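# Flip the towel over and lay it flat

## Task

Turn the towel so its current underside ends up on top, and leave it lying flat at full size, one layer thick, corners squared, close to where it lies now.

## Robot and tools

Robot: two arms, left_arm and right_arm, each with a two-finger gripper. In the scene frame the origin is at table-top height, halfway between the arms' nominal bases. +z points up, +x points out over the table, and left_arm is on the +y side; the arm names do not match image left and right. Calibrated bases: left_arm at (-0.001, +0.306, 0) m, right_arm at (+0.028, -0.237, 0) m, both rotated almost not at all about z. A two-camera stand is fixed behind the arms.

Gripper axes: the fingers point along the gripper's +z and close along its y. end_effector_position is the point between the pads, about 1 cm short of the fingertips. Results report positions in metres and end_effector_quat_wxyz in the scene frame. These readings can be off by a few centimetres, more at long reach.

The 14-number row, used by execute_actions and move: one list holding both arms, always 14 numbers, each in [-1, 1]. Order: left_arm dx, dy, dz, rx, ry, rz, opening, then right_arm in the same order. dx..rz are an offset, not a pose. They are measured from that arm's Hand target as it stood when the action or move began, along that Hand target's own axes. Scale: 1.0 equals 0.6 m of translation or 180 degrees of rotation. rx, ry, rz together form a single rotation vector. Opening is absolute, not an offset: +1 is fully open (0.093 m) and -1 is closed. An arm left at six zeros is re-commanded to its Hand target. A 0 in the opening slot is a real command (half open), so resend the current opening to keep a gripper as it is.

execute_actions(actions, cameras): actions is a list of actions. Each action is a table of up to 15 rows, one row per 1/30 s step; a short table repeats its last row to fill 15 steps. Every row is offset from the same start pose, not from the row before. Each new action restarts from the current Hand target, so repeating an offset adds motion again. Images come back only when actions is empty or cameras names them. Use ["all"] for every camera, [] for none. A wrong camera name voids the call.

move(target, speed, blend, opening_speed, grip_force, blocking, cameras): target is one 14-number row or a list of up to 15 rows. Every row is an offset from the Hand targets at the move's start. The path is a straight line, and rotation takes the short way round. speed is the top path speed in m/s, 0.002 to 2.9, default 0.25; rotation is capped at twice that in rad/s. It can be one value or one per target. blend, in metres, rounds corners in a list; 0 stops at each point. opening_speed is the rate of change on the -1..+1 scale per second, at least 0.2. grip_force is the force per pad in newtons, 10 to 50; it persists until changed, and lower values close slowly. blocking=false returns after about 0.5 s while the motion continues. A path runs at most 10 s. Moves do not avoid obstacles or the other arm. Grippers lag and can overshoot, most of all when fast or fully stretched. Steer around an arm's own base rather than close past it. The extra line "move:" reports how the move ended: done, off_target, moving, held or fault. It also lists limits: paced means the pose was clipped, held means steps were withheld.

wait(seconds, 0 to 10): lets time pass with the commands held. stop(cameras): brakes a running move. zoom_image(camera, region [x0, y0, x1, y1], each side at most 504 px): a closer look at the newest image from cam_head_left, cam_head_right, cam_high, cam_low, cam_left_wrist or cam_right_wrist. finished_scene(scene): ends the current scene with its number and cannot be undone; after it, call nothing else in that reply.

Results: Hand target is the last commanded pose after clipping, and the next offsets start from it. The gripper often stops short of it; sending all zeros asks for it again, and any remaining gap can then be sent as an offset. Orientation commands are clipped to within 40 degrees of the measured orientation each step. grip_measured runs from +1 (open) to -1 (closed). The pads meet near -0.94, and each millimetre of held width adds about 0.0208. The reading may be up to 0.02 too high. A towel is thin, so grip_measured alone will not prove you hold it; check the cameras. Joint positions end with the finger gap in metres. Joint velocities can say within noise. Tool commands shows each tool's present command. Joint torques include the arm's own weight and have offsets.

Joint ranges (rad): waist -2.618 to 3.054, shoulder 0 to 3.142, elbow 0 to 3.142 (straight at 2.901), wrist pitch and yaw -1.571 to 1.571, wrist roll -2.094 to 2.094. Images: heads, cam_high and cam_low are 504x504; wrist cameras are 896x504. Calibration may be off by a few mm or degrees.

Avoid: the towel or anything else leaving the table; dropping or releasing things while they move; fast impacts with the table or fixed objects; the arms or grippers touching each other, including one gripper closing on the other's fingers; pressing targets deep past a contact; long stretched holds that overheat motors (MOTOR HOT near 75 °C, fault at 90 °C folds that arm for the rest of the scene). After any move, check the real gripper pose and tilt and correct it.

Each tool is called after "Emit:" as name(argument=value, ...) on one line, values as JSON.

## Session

Emit:
execute_actions(actions=[])

Emit:
zoom_image(camera="cam_high", region=[60, 180, 400, 420])

Emit:
zoom_image(camera="cam_head_right", region=[120, 80, 440, 320])

Scene clock: 0.00 s.
left_arm: end_effector_position=(+0.3773, +0.3281, +0.0933) grip_measured=+1.000 end_effector_quat_wxyz=(+0.585, -0.066, +0.805, +0.068) | right_arm: end_effector_position=(+0.4193, -0.2267, +0.0909) grip_measured=+1.000 end_effector_quat_wxyz=(+0.571, +0.011, +0.820, -0.032)
Joint positions: left_arm=[-0.04 1.533 0.315 0.899 -0.228 -0.041 0.093] | right_arm=[0.094 1.55 0.379 0.814 0.15 0.013 0.093]
Joint velocities: within noise
Joint torques (N m): no reading
Motor temperatures (°C): left_arm=[29 38 41 32 24 28 27] | right_arm=[28 43 44 32 24 26 27]
Heat: left arm: 41 °C; right arm: 44 °C.
Hand target: left_arm +0.3805, +0.3280, +0.1010; +0.595, -0.068, +0.798, +0.067 | right_arm +0.4241, -0.2263, +0.1030; +0.587, +0.013, +0.809, -0.030
Tool commands: left_gripper/opening=+1.0 right_gripper/opening=+1.0
camera_calibration:
cam_left_wrist: T_world_to_cam=[[0.182882, -0.982312, -0.0402193, 0.258685], [-0.660983, -0.0925693, -0.744669, 0.390337], [0.727775, 0.162771, -0.666221, -0.177679], [0, 0, 0, 1]] pos_world=[0.340007, 0.319163, 0.182703]
cam_right_wrist: T_world_to_cam=[[-0.0447444, -0.998071, 0.043033, -0.210139], [-0.717754, 0.0021561, -0.696293, 0.402748], [0.694857, -0.0620424, -0.716466, -0.158508], [0, 0, 0, 1]] pos_world=[0.389812, -0.220436, 0.175908]

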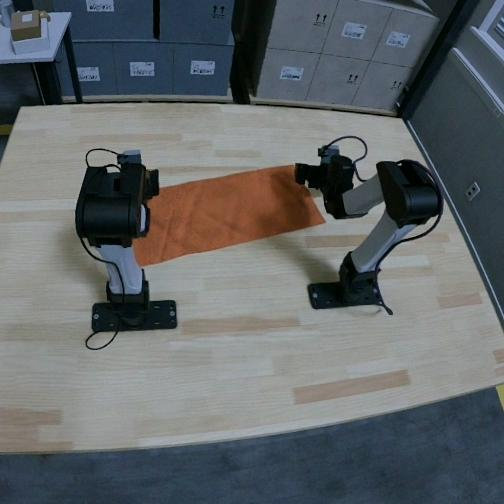

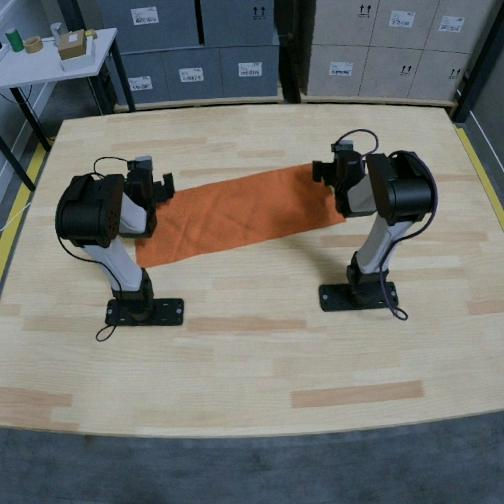

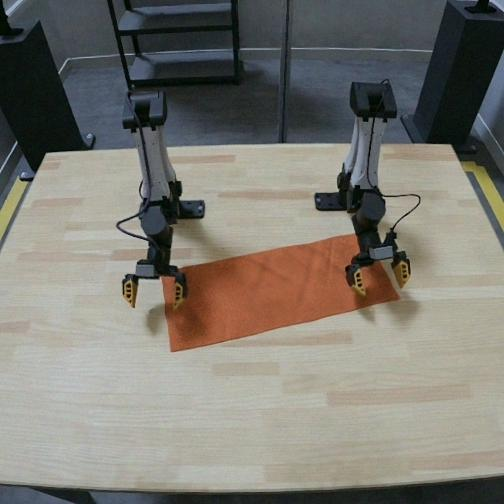

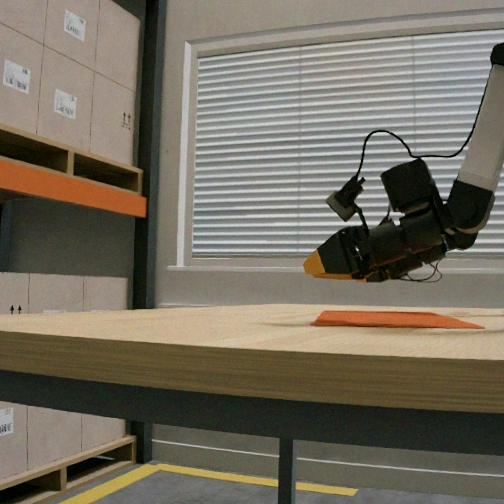

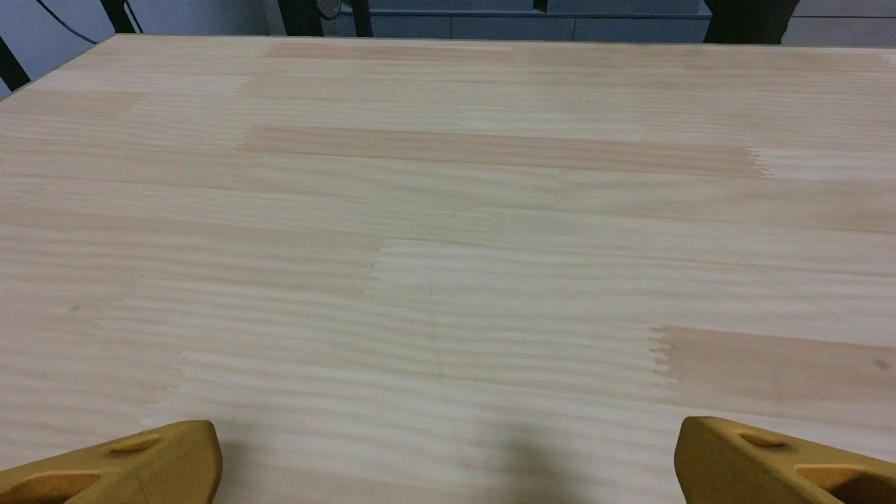

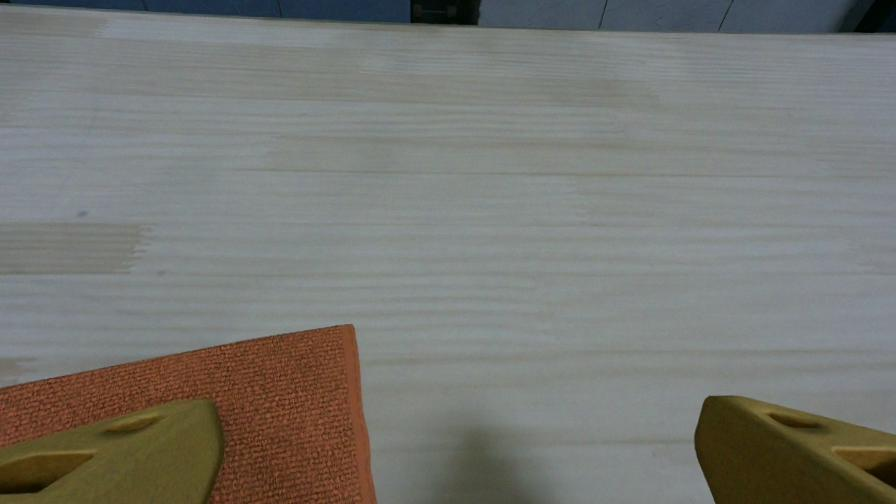

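Scaled by 1.482 from the camera's 504x504 image, which has a finer 720x720 frame.

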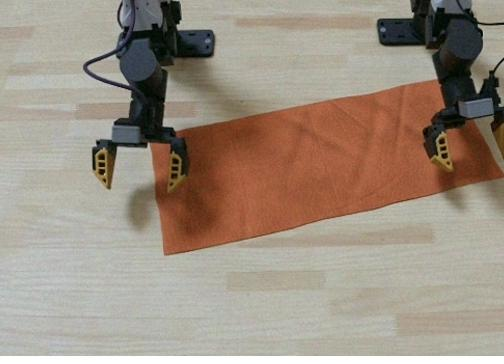

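Scaled by 1.575 from the camera's 504x504 image, which has a finer 720x720 frame.

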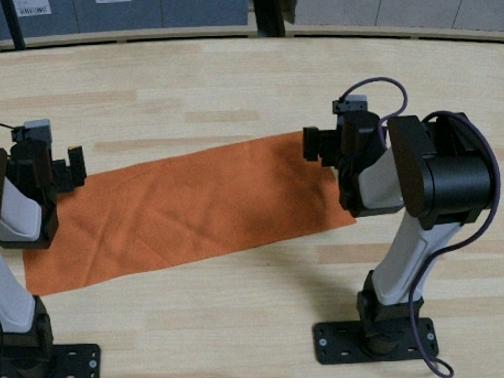

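Emit:
move(target=[0.015,0.0557,-0.04,0.3197,0.3253,0.4,-0.1,-0.0353,0.1188,0.0848,0.2535,0.3555,0.3482,-0.1], speed=0.4, cameras=["cam_high","cam_left_wrist","cam_right_wrist","cam_head_left"])

Scene clock: 10.40 s.
left_arm: end_effector_position=(+0.3470, +0.3560, +0.0978) grip_measured=-0.098 end_effector_quat_wxyz=(-0.006, +0.609, +0.793, -0.016) | right_arm: end_effector_position=(+0.4801, -0.1583, +0.1021) grip_measured=-0.097 end_effector_quat_wxyz=(-0.001, +0.608, +0.794, -0.012)
Joint positions: left_arm=[0.152 1.91 1.581 -1.273 0.013 1.461 0.04] | right_arm=[0.181 2.413 2.393 -1.569 0.015 1.485 0.041]
Joint torques (N m): left_arm=[-0.43 -7.02 7.08 0.06 -0.05 0.22] | right_arm=[-0.73 -11.1 8.8 0.12 -0.08 0.2]
Heat: left arm: 42 °C; right arm: 45 °C.
Hand target: left_arm +0.3491, +0.3561, +0.1001; -0.011, +0.616, +0.787, -0.014 | right_arm +0.4830, -0.1582, +0.1051; -0.011, +0.616, +0.788, -0.014
Off the commanded pose: left_arm 0.003 m, 1 deg | right_arm 0.004 m, 2 deg.
joint sent to its limit (right arm) — joint 4 (wrist pitch), lower limit. The joint targets still meet the commanded pose.
move: done
camera_calibration:
cam_left_wrist: T_world_to_cam=[[-0.968215, -0.247901, 0.0332261, 0.422659], [-0.214792, 0.892163, 0.397378, -0.240905], [-0.128154, 0.377611, -0.917053, 0.0879951], [0, 0, 0, 1]] pos_world=[0.368757, 0.286476, 0.162383]
cam_right_wrist: T_world_to_cam=[[-0.96366, -0.266898, 0.0111823, 0.42058], [-0.237747, 0.87599, 0.419665, 0.247845], [-0.121803, 0.401756, -0.90761, 0.296552], [0, 0, 0, 1]] pos_world=[0.500341, -0.223999, 0.160439]
Images, in order (width x height): cam_head_left 504x504, cam_high 504x504, cam_left_wrist 896x504, cam_right_wrist 896x504.

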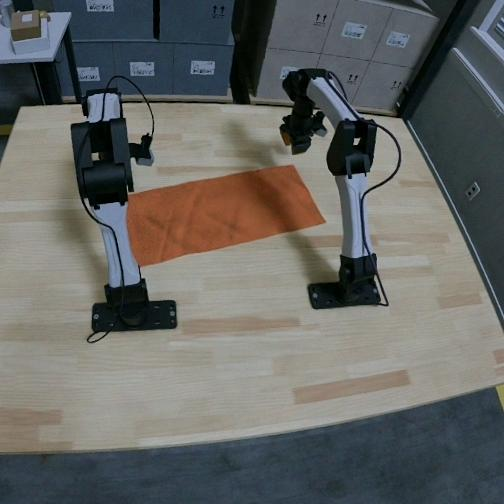

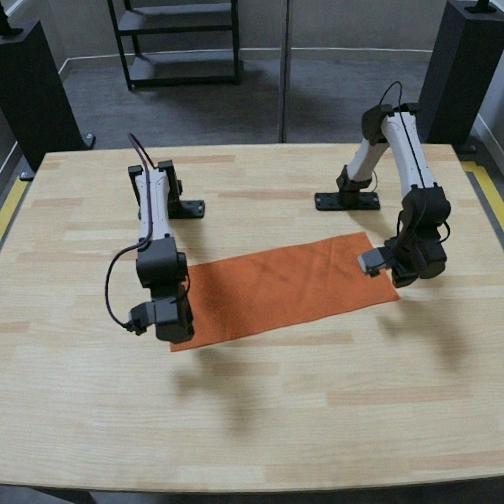

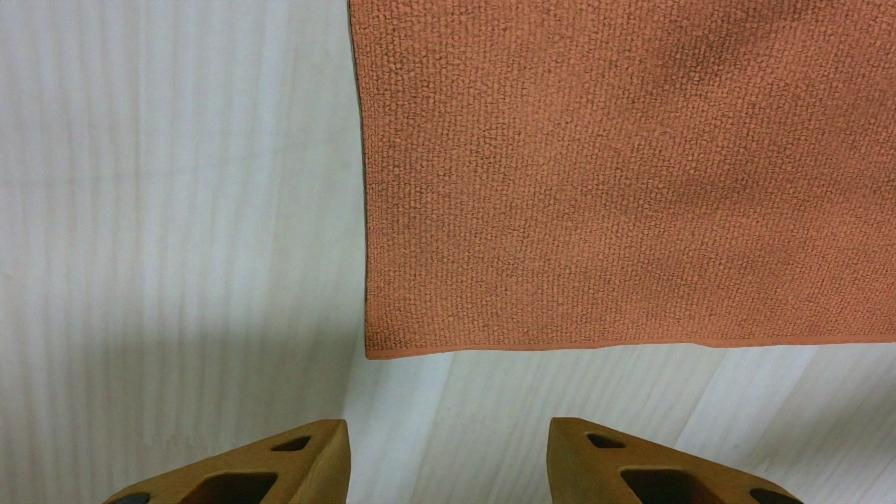

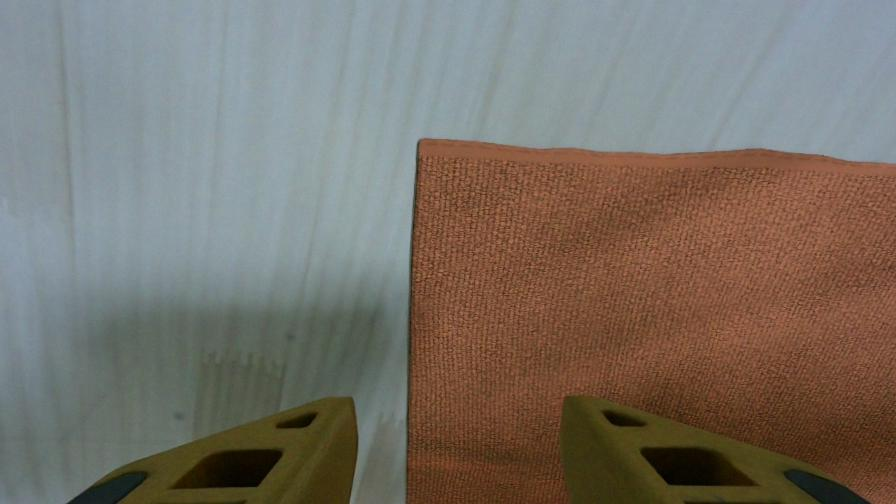

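Emit:
move(target=[0.022,0.0358,0.1107,0.017,0,0.014,-0.1,-0.0182,0.0045,0.12,0.022,0,0.014,-0.1], speed=0.2, cameras=["cam_left_wrist","cam_right_wrist"])

Scene clock: 15.97 s.
left_arm: end_effector_position=(+0.3608, +0.3697, +0.0341) grip_measured=-0.098 end_effector_quat_wxyz=(-0.030, +0.630, +0.775, -0.043) | right_arm: end_effector_position=(+0.4817, -0.1682, +0.0350) grip_measured=-0.097 end_effector_quat_wxyz=(-0.035, +0.624, +0.779, -0.049)
Joint positions: left_arm=[0.182 2.084 1.57 -1.16 0.011 1.545 0.04] | right_arm=[0.159 2.524 2.32 -1.486 0.014 1.508 0.041]
Joint torques (N m): left_arm=[0.32 -8.7 5.09 0.2 -0.05 0.15] | right_arm=[-0.68 -12.62 5.74 0.26 -0.01 0.21]
Heat: left arm: 42 °C; right arm: 46 °C.
Hand target: left_arm +0.3645, +0.3734, +0.0329; -0.027, +0.633, +0.773, -0.035 | right_arm +0.4857, -0.1686, +0.0330; -0.032, +0.632, +0.773, -0.042
Off the commanded pose: left_arm 0.005 m, 1 deg | right_arm 0.005 m, 1 deg.
move: done
camera_calibration:
cam_left_wrist: T_world_to_cam=[[-0.975226, -0.194546, 0.105289, 0.421903], [-0.13844, 0.907996, 0.395445, -0.258082], [-0.172534, 0.371072, -0.912435, 0.0443673], [0, 0, 0, 1]] pos_world=[0.383377, 0.299953, 0.0981175]
cam_right_wrist: T_world_to_cam=[[-0.968598, -0.222626, 0.110701, 0.426471], [-0.156707, 0.892309, 0.423352, 0.248752], [-0.193029, 0.392711, -0.899176, 0.272309], [0, 0, 0, 1]] pos_world=[0.504624, -0.233959, 0.0923331]
Images, in order (width x height): cam_left_wrist 896x504, cam_right_wrist 896x504.

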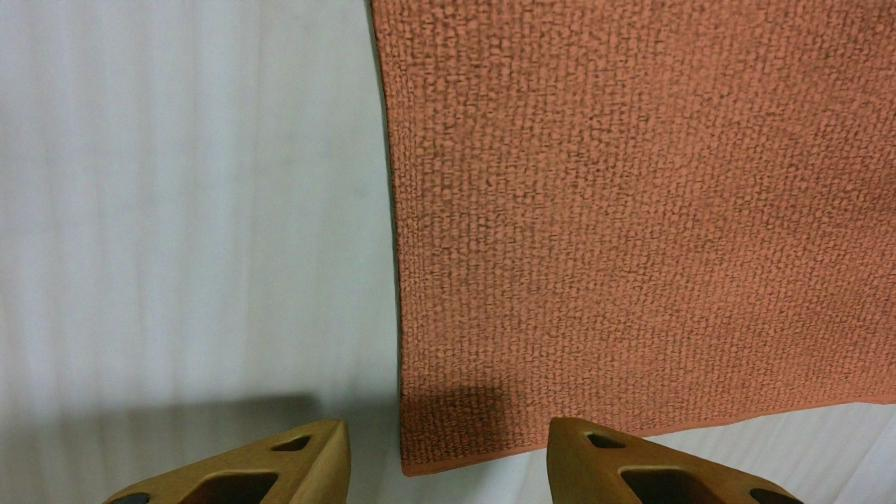

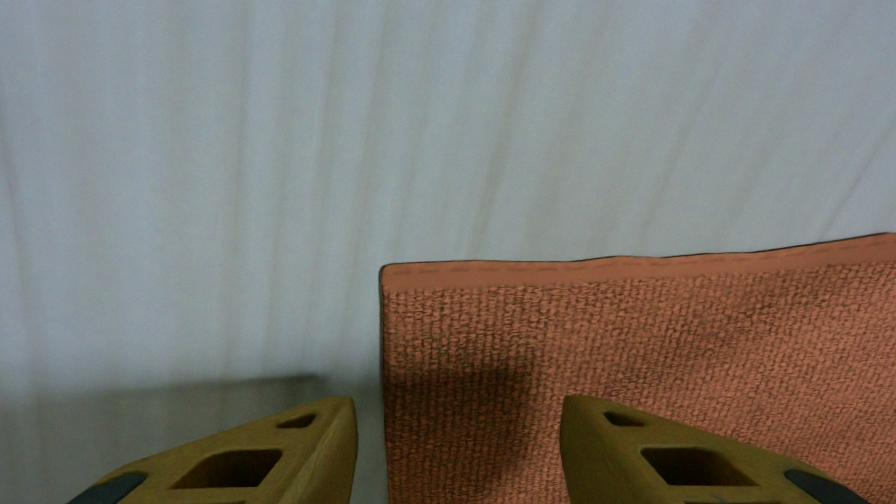

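Emit:
move(target=[[0,0.0057,0.0614,0,0,0,-0.1,0,0.01,0.061,0,0,0,-0.1],[0,0.0057,0.0614,0,0,0,-1,0,0.01,0.061,0,0,0,-1]], speed=0.08, opening_speed=1.0, cameras=["cam_left_wrist","cam_right_wrist"])

Scene clock: 20.67 s.
left_arm: end_effector_position=(+0.3674, +0.3712, +0.0151) grip_measured=-0.986 end_effector_quat_wxyz=(-0.019, +0.631, +0.775, -0.029) | right_arm: end_effector_position=(+0.4902, -0.1669, +0.0186) grip_measured=-0.979 end_effector_quat_wxyz=(-0.021, +0.626, +0.779, -0.034)
Joint positions: left_arm=[0.182 2.1 1.518 -1.058 0.01 1.547 0] | right_arm=[0.159 2.516 2.245 -1.378 0.014 1.51 0]
Joint torques (N m): left_arm=[0.32 -6.23 2.63 0.52 -0.04 0.21] | right_arm=[-0.65 -10.33 2.66 0.58 -0.01 0.19]
Heat: left arm: 42 °C; right arm: 47 °C.
Hand target: left_arm +0.3645, +0.3734, -0.0041; -0.027, +0.633, +0.773, -0.035 | right_arm +0.4878, -0.1683, -0.0041; -0.032, +0.632, +0.773, -0.042
Off the commanded pose: left_arm 0.020 m, 1 deg | right_arm 0.023 m, 2 deg.
move: off_target (left_arm, right_arm); target 2's new opening was sent with right_arm's hand 0.025 m and 1 deg from that target
camera_calibration:
cam_left_wrist: T_world_to_cam=[[-0.978637, -0.193193, 0.0703291, 0.43188], [-0.150146, 0.905263, 0.397436, -0.245675], [-0.140448, 0.378386, -0.914931, 0.0132076], [0, 0, 0, 1]] pos_world=[0.387621, 0.300839, 0.0793504]
cam_right_wrist: T_world_to_cam=[[-0.972813, -0.22061, 0.0704764, 0.439969], [-0.171282, 0.890173, 0.422202, 0.262642], [-0.155878, 0.398652, -0.903758, 0.241577], [0, 0, 0, 1]] pos_world=[0.51065, -0.23304, 0.0764316]
Images, in order (width x height): cam_left_wrist 896x504, cam_right_wrist 896x504.

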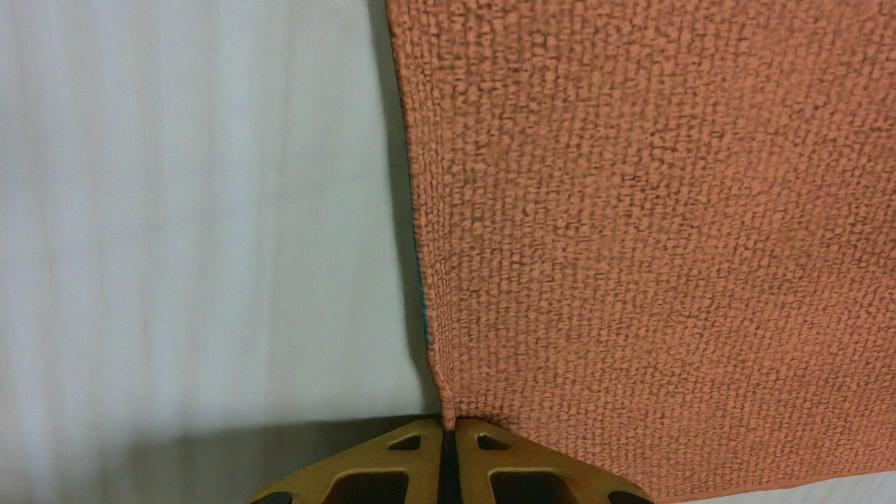

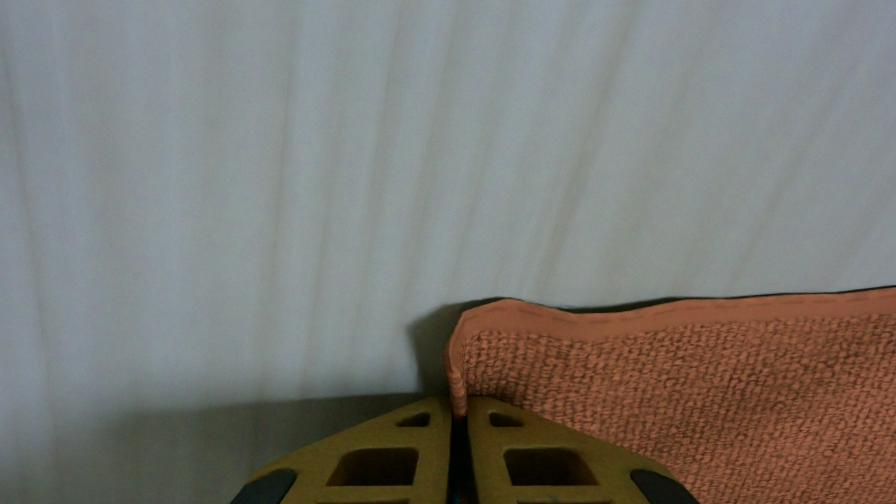

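Emit:
move(target=[[-0.005,-0.018,-0.112,-0.03,0,0,-1,0,-0.0165,-0.119,-0.03,0,0,-1],[-0.007,-0.114,-0.339,-0.08,0,0,-1,-0.002,-0.117,-0.3475,-0.083,0,0,-1],[-0.008,-0.178,-0.486,-0.139,0,0,-1,-0.003,-0.184,-0.496,-0.144,0,0,-1],[-0.005,-0.035,-0.442,-0.139,0,0,-1,0,-0.04,-0.455,-0.144,0,0,-1]], speed=[0.1,0.15,0.15,0.15], blend=[0.02,0.03,0.02,0], cameras=["cam_high","cam_low"])

Scene clock: 29.40 s.
left_arm: end_effector_position=(+0.3602, +0.3657, +0.2538) grip_measured=-0.986 end_effector_quat_wxyz=(+0.101, +0.629, +0.763, +0.113) | right_arm: end_effector_position=(+0.4888, -0.1710, +0.2602) grip_measured=-0.980 end_effector_quat_wxyz=(+0.130, +0.620, +0.759, +0.149)
Joint positions: left_arm=[0.168 1.75 1.969 -1.485 0.004 1.545 0] | right_arm=[0.141 2.181 2.596 -1.588 -0.012 1.51 0]
Joint torques (N m): left_arm=[0.49 -6.46 7.04 0.97 -0.09 0.08] | right_arm=[0.28 -10.21 8.44 1.21 0.01 0.13]
Motor temperatures (°C): left_arm=[28 41 42 33 24 27 27] | right_arm=[28 50 46 34 24 26 27]
Heat: left arm: 42 °C; right arm: 50 °C.
Hand target: left_arm +0.3676, +0.3717, +0.2619; +0.110, +0.624, +0.762, +0.133 | right_arm +0.4922, -0.1665, +0.2698; +0.111, +0.623, +0.763, +0.133
Off the commanded pose: left_arm 0.013 m, 3 deg | right_arm 0.011 m, 3 deg.
joint read past its limit (right arm) — joint 4 (wrist pitch), lower limit.
joint sent to its limit (right arm) — joint 4 (wrist pitch), lower limit. The joint targets are off in orientation, not in position.
move: off_target (left_arm, right_arm)
Images, in order (width x height): cam_high 504x504, cam_low 504x504.

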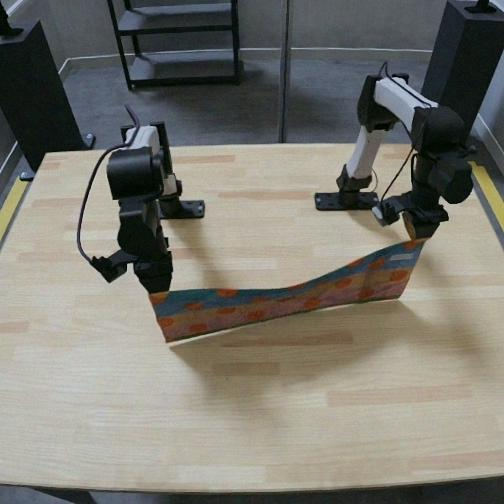

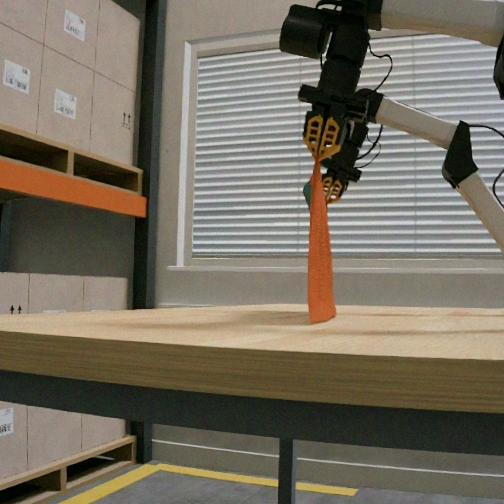

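Emit:
move(target=[[-0.0014,-0.075,0.0365,0,0,0,-1,-0.0014,-0.0745,0.0367,0,0,0,-1],[-0.0033,-0.1735,0.083,0,0,0,-1,-0.0033,-0.175,0.0893,0,0,0,-1],[-0.0055,-0.289,0.1337,0.02,0,0,-1,-0.0055,-0.29,0.14,0.02,0,0,-1],[-0.007,-0.3775,0.183,0.045,0,0,-1,-0.007,-0.379,0.19,0.045,0,0,-1],[-0.008,-0.434,0.227,0.055,0,0,-1,-0.008,-0.435,0.233,0.055,0,0,-1],[-0.0087,-0.472,0.245,0.055,0,0,-1,-0.0087,-0.475,0.255,0.055,0,0,-1]], speed=0.14, blend=[0.02,0.02,0.02,0.02,0.015,0], cameras=["cam_head_right","cam_high","cam_low"])

Emit:
zoom_image(camera="cam_low", region=[270, 240, 504, 350])

Emit:
zoom_image(camera="cam_high", region=[120, 210, 420, 390])

Scene clock: 36.03 s.
left_arm: end_effector_position=(+0.1521, +0.3221, +0.0262) grip_measured=-0.986 end_effector_quat_wxyz=(+0.051, +0.633, +0.770, +0.055) | right_arm: end_effector_position=(+0.2774, -0.2142, +0.0255) grip_measured=-0.980 end_effector_quat_wxyz=(+0.043, +0.634, +0.770, +0.052)
Joint positions: left_arm=[0.103 0.99 0.476 -0.908 -0.005 1.478 0] | right_arm=[0.084 1.46 0.768 -0.744 -0.015 1.46 0]
Joint torques (N m): left_arm=[-0.61 -1.77 5.18 0.68 -0.08 -0.06] | right_arm=[-0.91 -7.04 4.66 0.92 0.01 -0.08]
Heat: left arm: 43 °C; right arm: 50 °C.
Hand target: left_arm +0.1569, +0.3232, +0.0272; +0.056, +0.631, +0.771, +0.067 | right_arm +0.2820, -0.2153, +0.0290; +0.057, +0.630, +0.771, +0.067
Off the commanded pose: left_arm 0.005 m, 2 deg | right_arm 0.006 m, 2 deg.
move: done; blend cut to 0.0137 m at target 5
Images, in order (width x height): cam_head_right 504x504, cam_high 504x504, cam_low 504x504.

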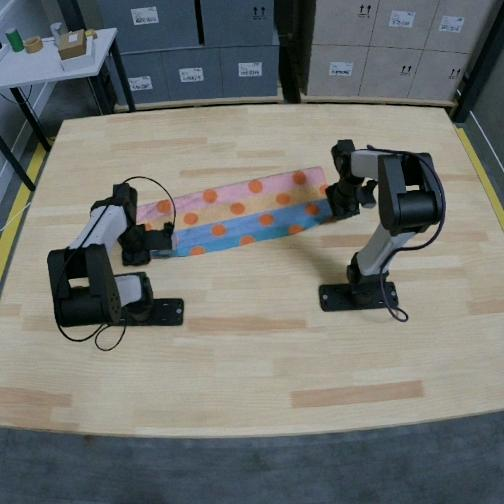

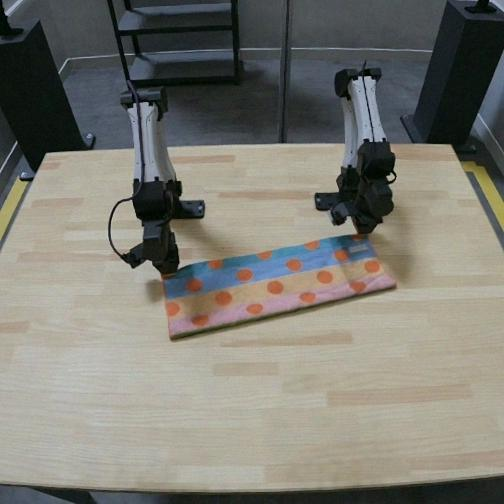

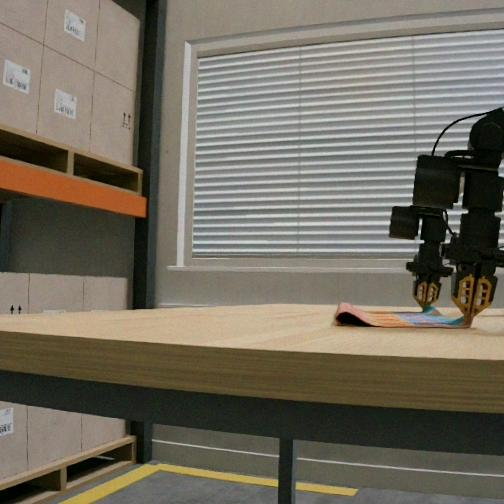

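Scaled by 2.154 from the camera's 504x504 image, which has a finer 720x720 frame.

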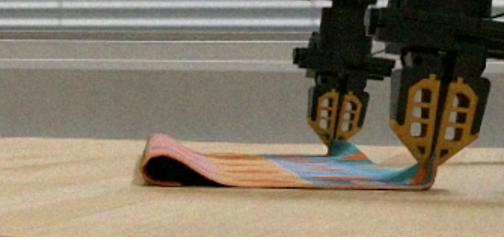

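Scaled by 1.680 from the camera's 504x504 image, which has a finer 720x720 frame.

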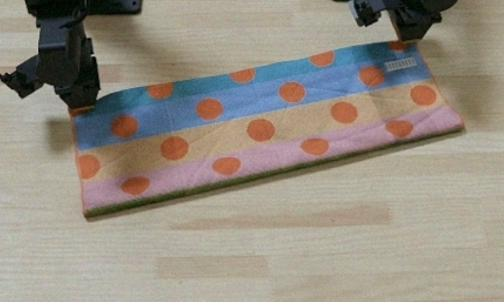

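Emit:
move(target=[[0.002,0.11,-0.1305,-0.02,0,0,-1,0.002,0.1105,-0.134,-0.02,0,0,-1],[0.005,0.252,-0.298,-0.06,0,0,-1,0.005,0.253,-0.303,-0.06,0,0,-1],[0.0066,0.338,-0.4225,-0.085,0,0,-1,0.0066,0.3385,-0.427,-0.085,0,0,-1],[0.01,0.4575,-0.321,-0.085,0,0,-1,0.01,0.459,-0.331,-0.085,0,0,-1],[0.009,0.411,-0.2885,-0.07,0,0,-1,0.009,0.412,-0.2955,-0.07,0,0,-1],[0.007,0.324,-0.2725,-0.06,0,0,-1,0.007,0.325,-0.278,-0.06,0,0,-1],[0.005,0.249,-0.216,-0.05,0,0,-1,0.005,0.249,-0.218,-0.05,0,0,-1],[0.003,0.1545,-0.147,-0.03,0,0,-1,0.003,0.155,-0.151,-0.03,0,0,-1],[0.0017,0.0825,-0.08,-0.01,0,0,-1,0.0017,0.083,-0.082,-0.01,0,0,-1],[0,0.0325,-0.027,0,0,0,-1,0,0.033,-0.029,0,0,0,-1],[0,-0.0033,-0.002,0,0,0,-1,0,-0.0033,-0.002,0,0,0,-1]], speed=[0.17,0.17,0.17,0.17,0.14,0.14,0.14,0.14,0.14,0.14,0.12], blend=[0.02,0.02,0.02,0,0.01,0.015,0.02,0.02,0.02,0.012,0], cameras=["cam_head_right","cam_high","cam_low"])

Emit:
zoom_image(camera="cam_low", region=[270, 240, 504, 350])

Emit:
zoom_image(camera="cam_high", region=[120, 210, 420, 390])

Scene clock: 49.70 s.
left_arm: end_effector_position=(+0.1501, +0.3219, +0.0272) grip_measured=-0.986 end_effector_quat_wxyz=(+0.050, +0.633, +0.770, +0.055) | right_arm: end_effector_position=(+0.2753, -0.2134, +0.0262) grip_measured=-0.980 end_effector_quat_wxyz=(+0.041, +0.634, +0.770, +0.055)
Joint positions: left_arm=[0.101 0.976 0.474 -0.919 -0.007 1.476 0] | right_arm=[0.084 1.451 0.763 -0.748 -0.022 1.459 0]
Joint torques (N m): left_arm=[-0.58 -1.76 5.11 0.73 -0.08 0.01] | right_arm=[-0.95 -7.05 4.64 0.93 0.08 -0.09]
Heat: left arm: 43 °C; right arm: 49 °C.
Hand target: left_arm +0.1547, +0.3228, +0.0280; +0.056, +0.631, +0.771, +0.067 | right_arm +0.2798, -0.2158, +0.0297; +0.057, +0.630, +0.771, +0.066
Off the commanded pose: left_arm 0.005 m, 2 deg | right_arm 0.006 m, 2 deg.
move: done
Images, in order (width x height): cam_head_right 504x504, cam_high 504x504, cam_low 504x504.

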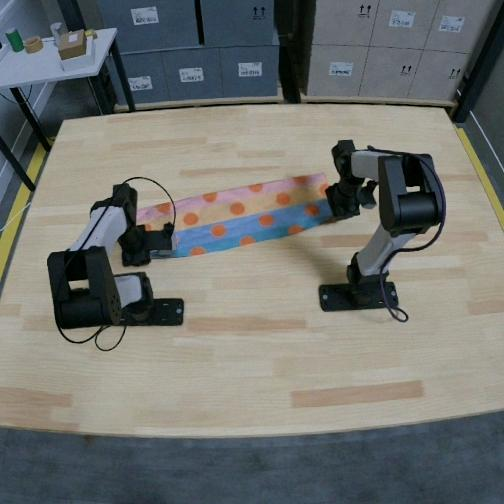

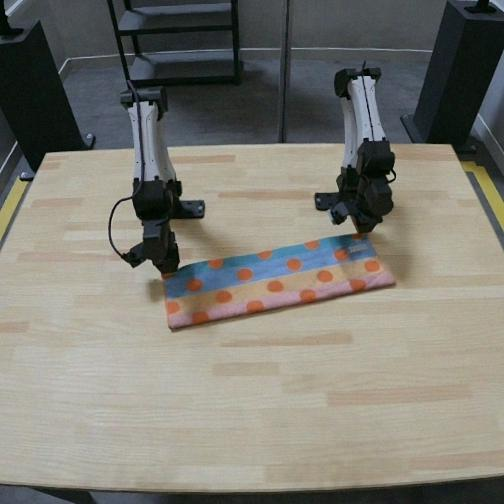

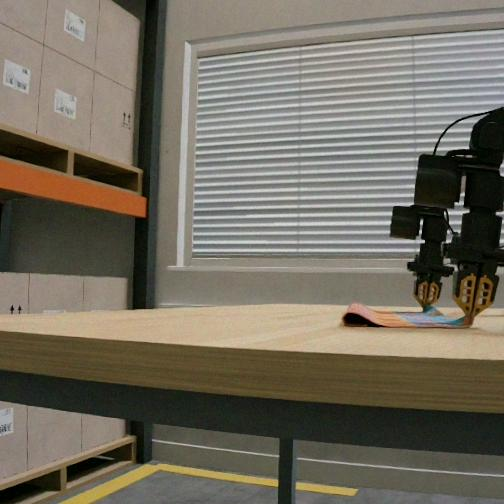

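Scaled by 2.154 from the camera's 504x504 image, which has a finer 720x720 frame.

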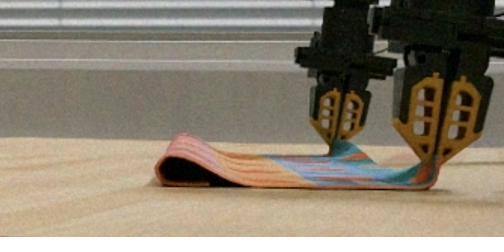

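Scaled by 1.680 from the camera's 504x504 image, which has a finer 720x720 frame.

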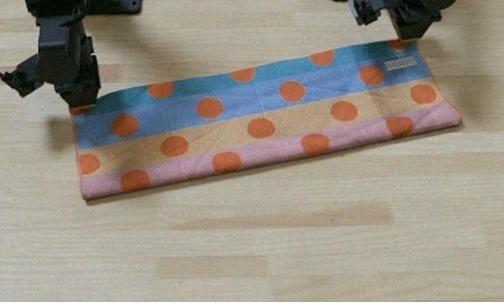

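Emit:
move(target=[[0.002,0.113,-0.129,-0.02,0,0,-1,0.002,0.1135,-0.133,-0.02,0,0,-1],[0.005,0.239,-0.299,-0.06,0,0,-1,0.005,0.24,-0.306,-0.06,0,0,-1],[0.0066,0.319,-0.388,-0.085,0,0,-1,0.0066,0.32,-0.395,-0.085,0,0,-1],[0.01,0.457,-0.292,-0.085,0,0,-1,0.01,0.458,-0.299,-0.085,0,0,-1]], speed=[0.17,0.17,0.17,0.1], blend=[0.02,0.02,0.02,0], cameras=["cam_high","cam_low"])

Emit:
zoom_image(camera="cam_low", region=[220, 120, 420, 350])

Scene clock: 57.57 s.
left_arm: end_effector_position=(+0.3796, +0.3715, +0.2388) grip_measured=-0.986 end_effector_quat_wxyz=(+0.127, +0.620, +0.759, +0.151) | right_arm: end_effector_position=(+0.5102, -0.1638, +0.2489) grip_measured=-0.980 end_effector_quat_wxyz=(+0.134, +0.615, +0.760, +0.162)
Joint positions: left_arm=[0.17 1.707 1.82 -1.287 -0.007 1.539 0] | right_arm=[0.146 2.247 2.645 -1.545 -0.023 1.509 0]
Joint torques (N m): left_arm=[0.59 -6.39 7.65 1.12 0.01 0.18] | right_arm=[0.08 -10.02 8.61 1.17 0.07 0.17]
Heat: left arm: 43 °C; right arm: 49 °C.
Hand target: left_arm +0.3884, +0.3765, +0.2482; +0.140, +0.618, +0.755, +0.169 | right_arm +0.5130, -0.1616, +0.2542; +0.140, +0.617, +0.756, +0.169
Off the commanded pose: left_arm 0.014 m, 3 deg | right_arm 0.007 m, 1 deg.
move: off_target (left_arm)
Images, in order (width x height): cam_high 504x504, cam_low 504x504.

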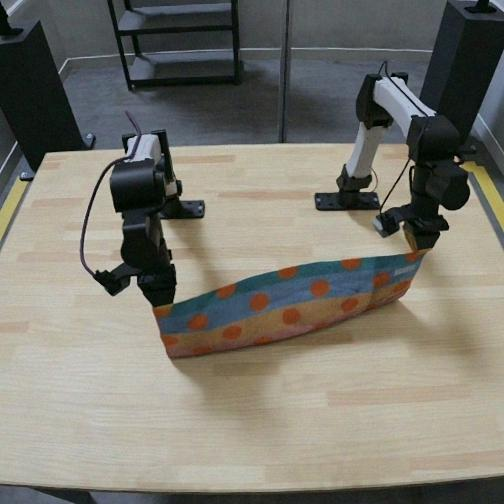

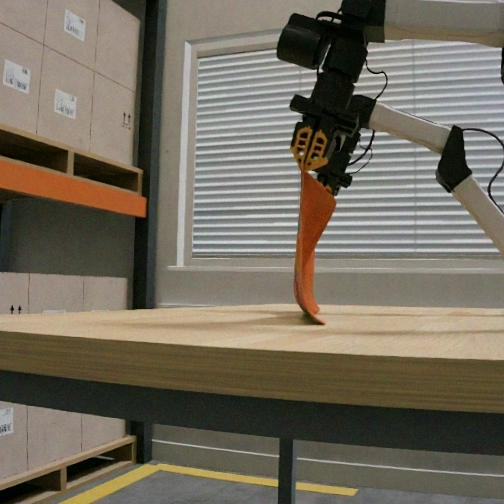

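Scaled by 2.191 from the camera's 504x504 image, which has a finer 720x720 frame.

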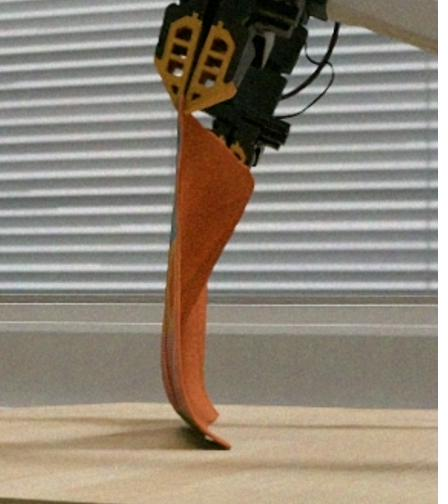

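Emit:
move(target=[[0,0.019,-0.076,0,0,0,-1,0,0.008,-0.068,0,0,0,-1],[-0.001,-0.016,-0.041,0,0,0,-1,-0.001,-0.021,-0.034,0,0,0,-1],[-0.002,-0.0765,-0.0215,0,0,0,-1,-0.002,-0.082,-0.0147,0,0,0,-1],[-0.0035,-0.1525,-0.0095,0,0,0,-1,-0.0035,-0.158,-0.0025,0,0,0,-1],[-0.005,-0.246,0.026,0.015,0,0,-1,-0.005,-0.2515,0.033,0.015,0,0,-1],[-0.007,-0.347,0.079,0.035,0,0,-1,-0.007,-0.352,0.086,0.035,0,0,-1],[-0.008,-0.421,0.1347,0.05,0,0,-1,-0.008,-0.426,0.14,0.05,0,0,-1],[-0.009,-0.474,0.1805,0.065,0,0,-1,-0.009,-0.478,0.184,0.065,0,0,-1],[-0.0095,-0.502,0.202,0.065,0,0,-1,-0.0095,-0.507,0.207,0.065,0,0,-1]], speed=[0.12,0.06,0.08,0.1,0.14,0.14,0.14,0.14,0.12], blend=[0,0.01,0.015,0.02,0.02,0.02,0.02,0.012,0], cameras=["cam_head_right","cam_high","cam_low"])

Emit:
zoom_image(camera="cam_low", region=[270, 240, 504, 350])

Emit:
zoom_image(camera="cam_high", region=[120, 210, 420, 390])

Scene clock: 68.27 s.
left_arm: end_effector_position=(+0.1685, +0.3258, +0.0139) grip_measured=-0.986 end_effector_quat_wxyz=(+0.070, +0.632, +0.768, +0.079) | right_arm: end_effector_position=(+0.2927, -0.2104, +0.0158) grip_measured=-0.980 end_effector_quat_wxyz=(+0.065, +0.632, +0.768, +0.081)
Joint positions: left_arm=[0.11 1.028 0.428 -0.76 -0.01 1.486 0] | right_arm=[0.089 1.48 0.729 -0.613 -0.024 1.465 0]
Joint torques (N m): left_arm=[-0.58 -1.1 3.85 1.07 -0.07 -0.03] | right_arm=[-0.94 -5.04 3.59 1.37 0.02 -0.09]
Heat: left arm: 43 °C; right arm: 50 °C.
Hand target: left_arm +0.1734, +0.3267, +0.0099; +0.076, +0.629, +0.768, +0.091 | right_arm +0.2969, -0.2121, +0.0119; +0.076, +0.628, +0.769, +0.091
Off the commanded pose: left_arm 0.007 m, 2 deg | right_arm 0.006 m, 2 deg.
move: done; blend cut to 0.0111 m at target 8
Images, in order (width x height): cam_head_right 504x504, cam_high 504x504, cam_low 504x504.

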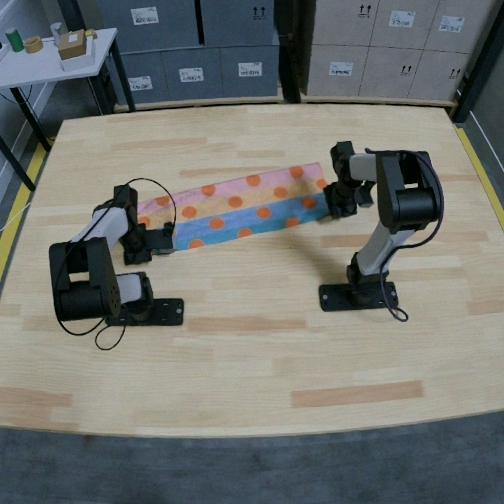

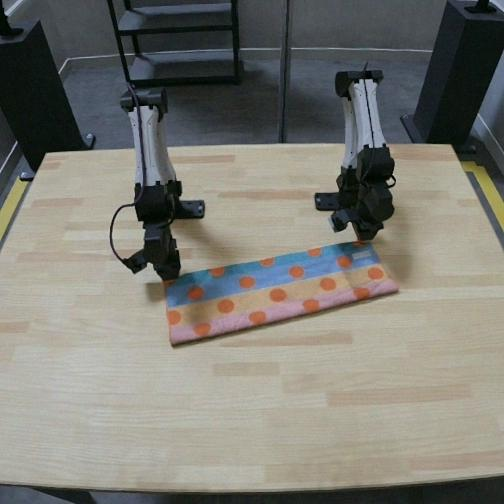

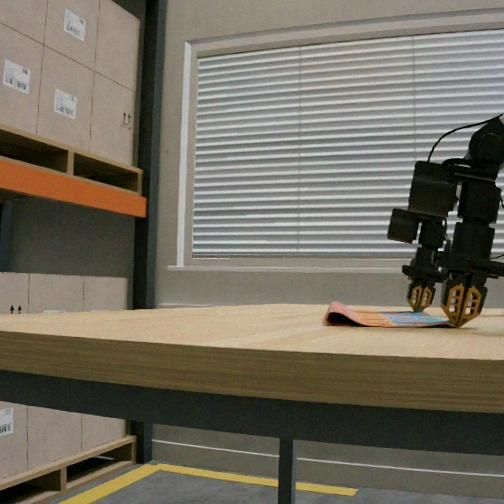

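Scaled by 2.154 from the camera's 504x504 image, which has a finer 720x720 frame.

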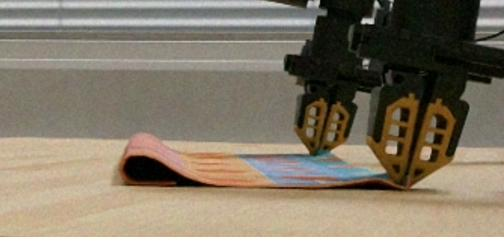

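Scaled by 1.680 from the camera's 504x504 image, which has a finer 720x720 frame.

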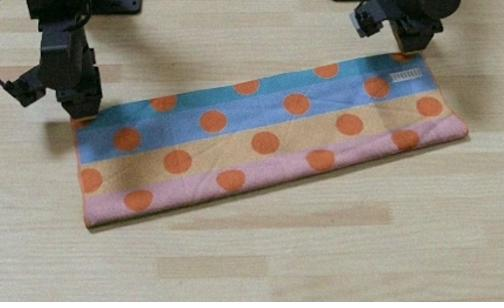

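Emit:
move(target=[[0.002,0.1095,-0.1415,-0.02,0,0,-1,0.002,0.1095,-0.143,-0.02,0,0,-1],[0.004,0.246,-0.318,-0.05,0,0,-1,0.004,0.247,-0.32,-0.05,0,0,-1],[0.0066,0.367,-0.413,-0.07,0,0,-1,0.0066,0.3675,-0.415,-0.07,0,0,-1],[0.01,0.461,-0.347,-0.07,0,0,-1,0.01,0.456,-0.347,-0.07,0,0,-1]], speed=[0.17,0.17,0.17,0.1], blend=[0.02,0.02,0.02,0], cameras=["cam_low"])

Emit:
zoom_image(camera="cam_low", region=[220, 120, 420, 350])

Scene clock: 75.70 s.
left_arm: end_effector_position=(+0.3797, +0.3728, +0.2682) grip_measured=-0.986 end_effector_quat_wxyz=(+0.130, +0.619, +0.758, +0.159) | right_arm: end_effector_position=(+0.5057, -0.1640, +0.2714) grip_measured=-0.980 end_effector_quat_wxyz=(+0.149, +0.612, +0.756, +0.180)
Joint positions: left_arm=[0.171 1.744 1.984 -1.398 -0.012 1.54 0] | right_arm=[0.146 2.24 2.723 -1.582 -0.025 1.51 0]
Joint torques (N m): left_arm=[0.62 -6.5 7.2 1.17 0.07 0.16] | right_arm=[0.09 -10.13 8.32 1.31 0.08 0.17]
Heat: left arm: 43 °C; right arm: 49 °C.
Hand target: left_arm +0.3876, +0.3768, +0.2773; +0.145, +0.617, +0.754, +0.175 | right_arm +0.5081, -0.1621, +0.2787; +0.145, +0.616, +0.754, +0.175
Off the commanded pose: left_arm 0.013 m, 3 deg | right_arm 0.008 m, 1 deg.
joint sent to its limit (right arm) — joint 4 (wrist pitch), lower limit. The joint targets still meet the commanded pose.
move: off_target (left_arm)
Images, in order (width x height): cam_low 504x504.

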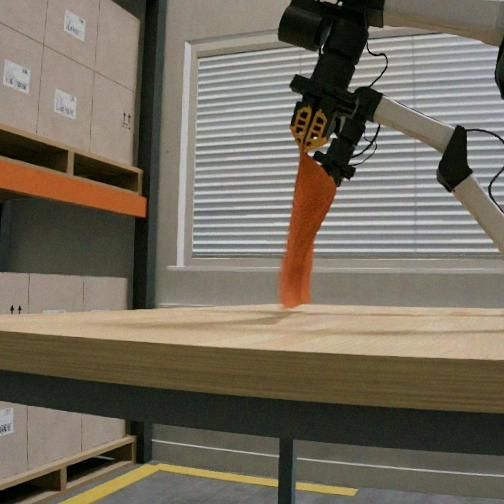

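Scaled by 2.191 from the camera's 504x504 image, which has a finer 720x720 frame.

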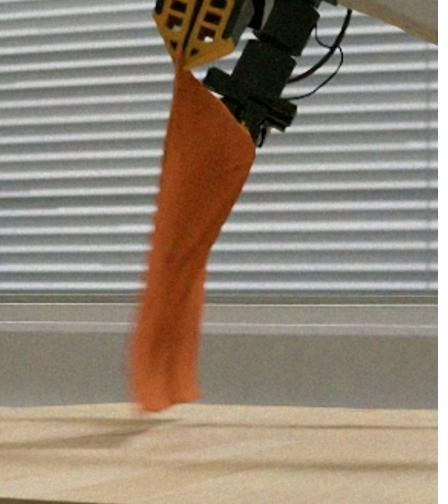

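Emit:
move(target=[[0,-0.027,0.06,0,0,0,-1,0,-0.028,0.062,0,0,0,-1],[-0.001,-0.0745,0.068,0,0,0,-1,-0.001,-0.0715,0.0715,0,0,0,-1],[-0.0035,-0.17,0.037,0,0,0,-1,-0.0035,-0.167,0.041,0,0,0,-1]], speed=[0.05,0.06,0.08], blend=[0,0.01,0], cameras=["cam_low","cam_high"])

Emit:
zoom_image(camera="cam_low", region=[250, 120, 450, 350])

Scene clock: 80.77 s.
left_arm: end_effector_position=(+0.3062, +0.3595, +0.2065) grip_measured=-0.986 end_effector_quat_wxyz=(+0.134, +0.619, +0.757, +0.163) | right_arm: end_effector_position=(+0.4297, -0.1770, +0.1980) grip_measured=-0.980 end_effector_quat_wxyz=(+0.125, +0.619, +0.760, +0.154)
Joint positions: left_arm=[0.169 1.364 1.346 -1.128 -0.012 1.541 0] | right_arm=[0.141 1.739 1.688 -1.122 -0.025 1.51 0]
Joint torques (N m): left_arm=[-0.44 -5.82 5.38 1.14 -0.02 0.03] | right_arm=[-1.03 -11.71 5.49 1.49 0.01 -0.01]
Heat: left arm: 44 °C; right arm: 50 °C.
Hand target: left_arm +0.3080, +0.3585, +0.2124; +0.144, +0.617, +0.754, +0.175 | right_arm +0.4311, -0.1801, +0.2123; +0.145, +0.616, +0.754, +0.175
Off the commanded pose: left_arm 0.006 m, 2 deg | right_arm 0.015 m, 3 deg.
move: off_target (right_arm)
Images, in order (width x height): cam_high 504x504, cam_low 504x504.

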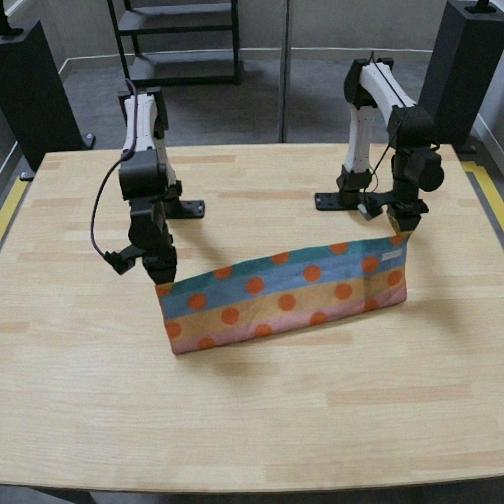

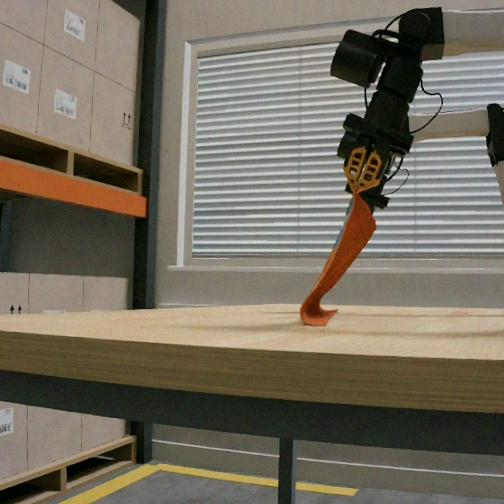

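Scaled by 2.191 from the camera's 504x504 image, which has a finer 720x720 frame.

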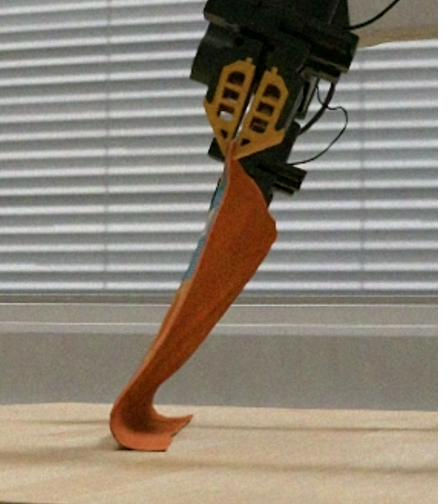

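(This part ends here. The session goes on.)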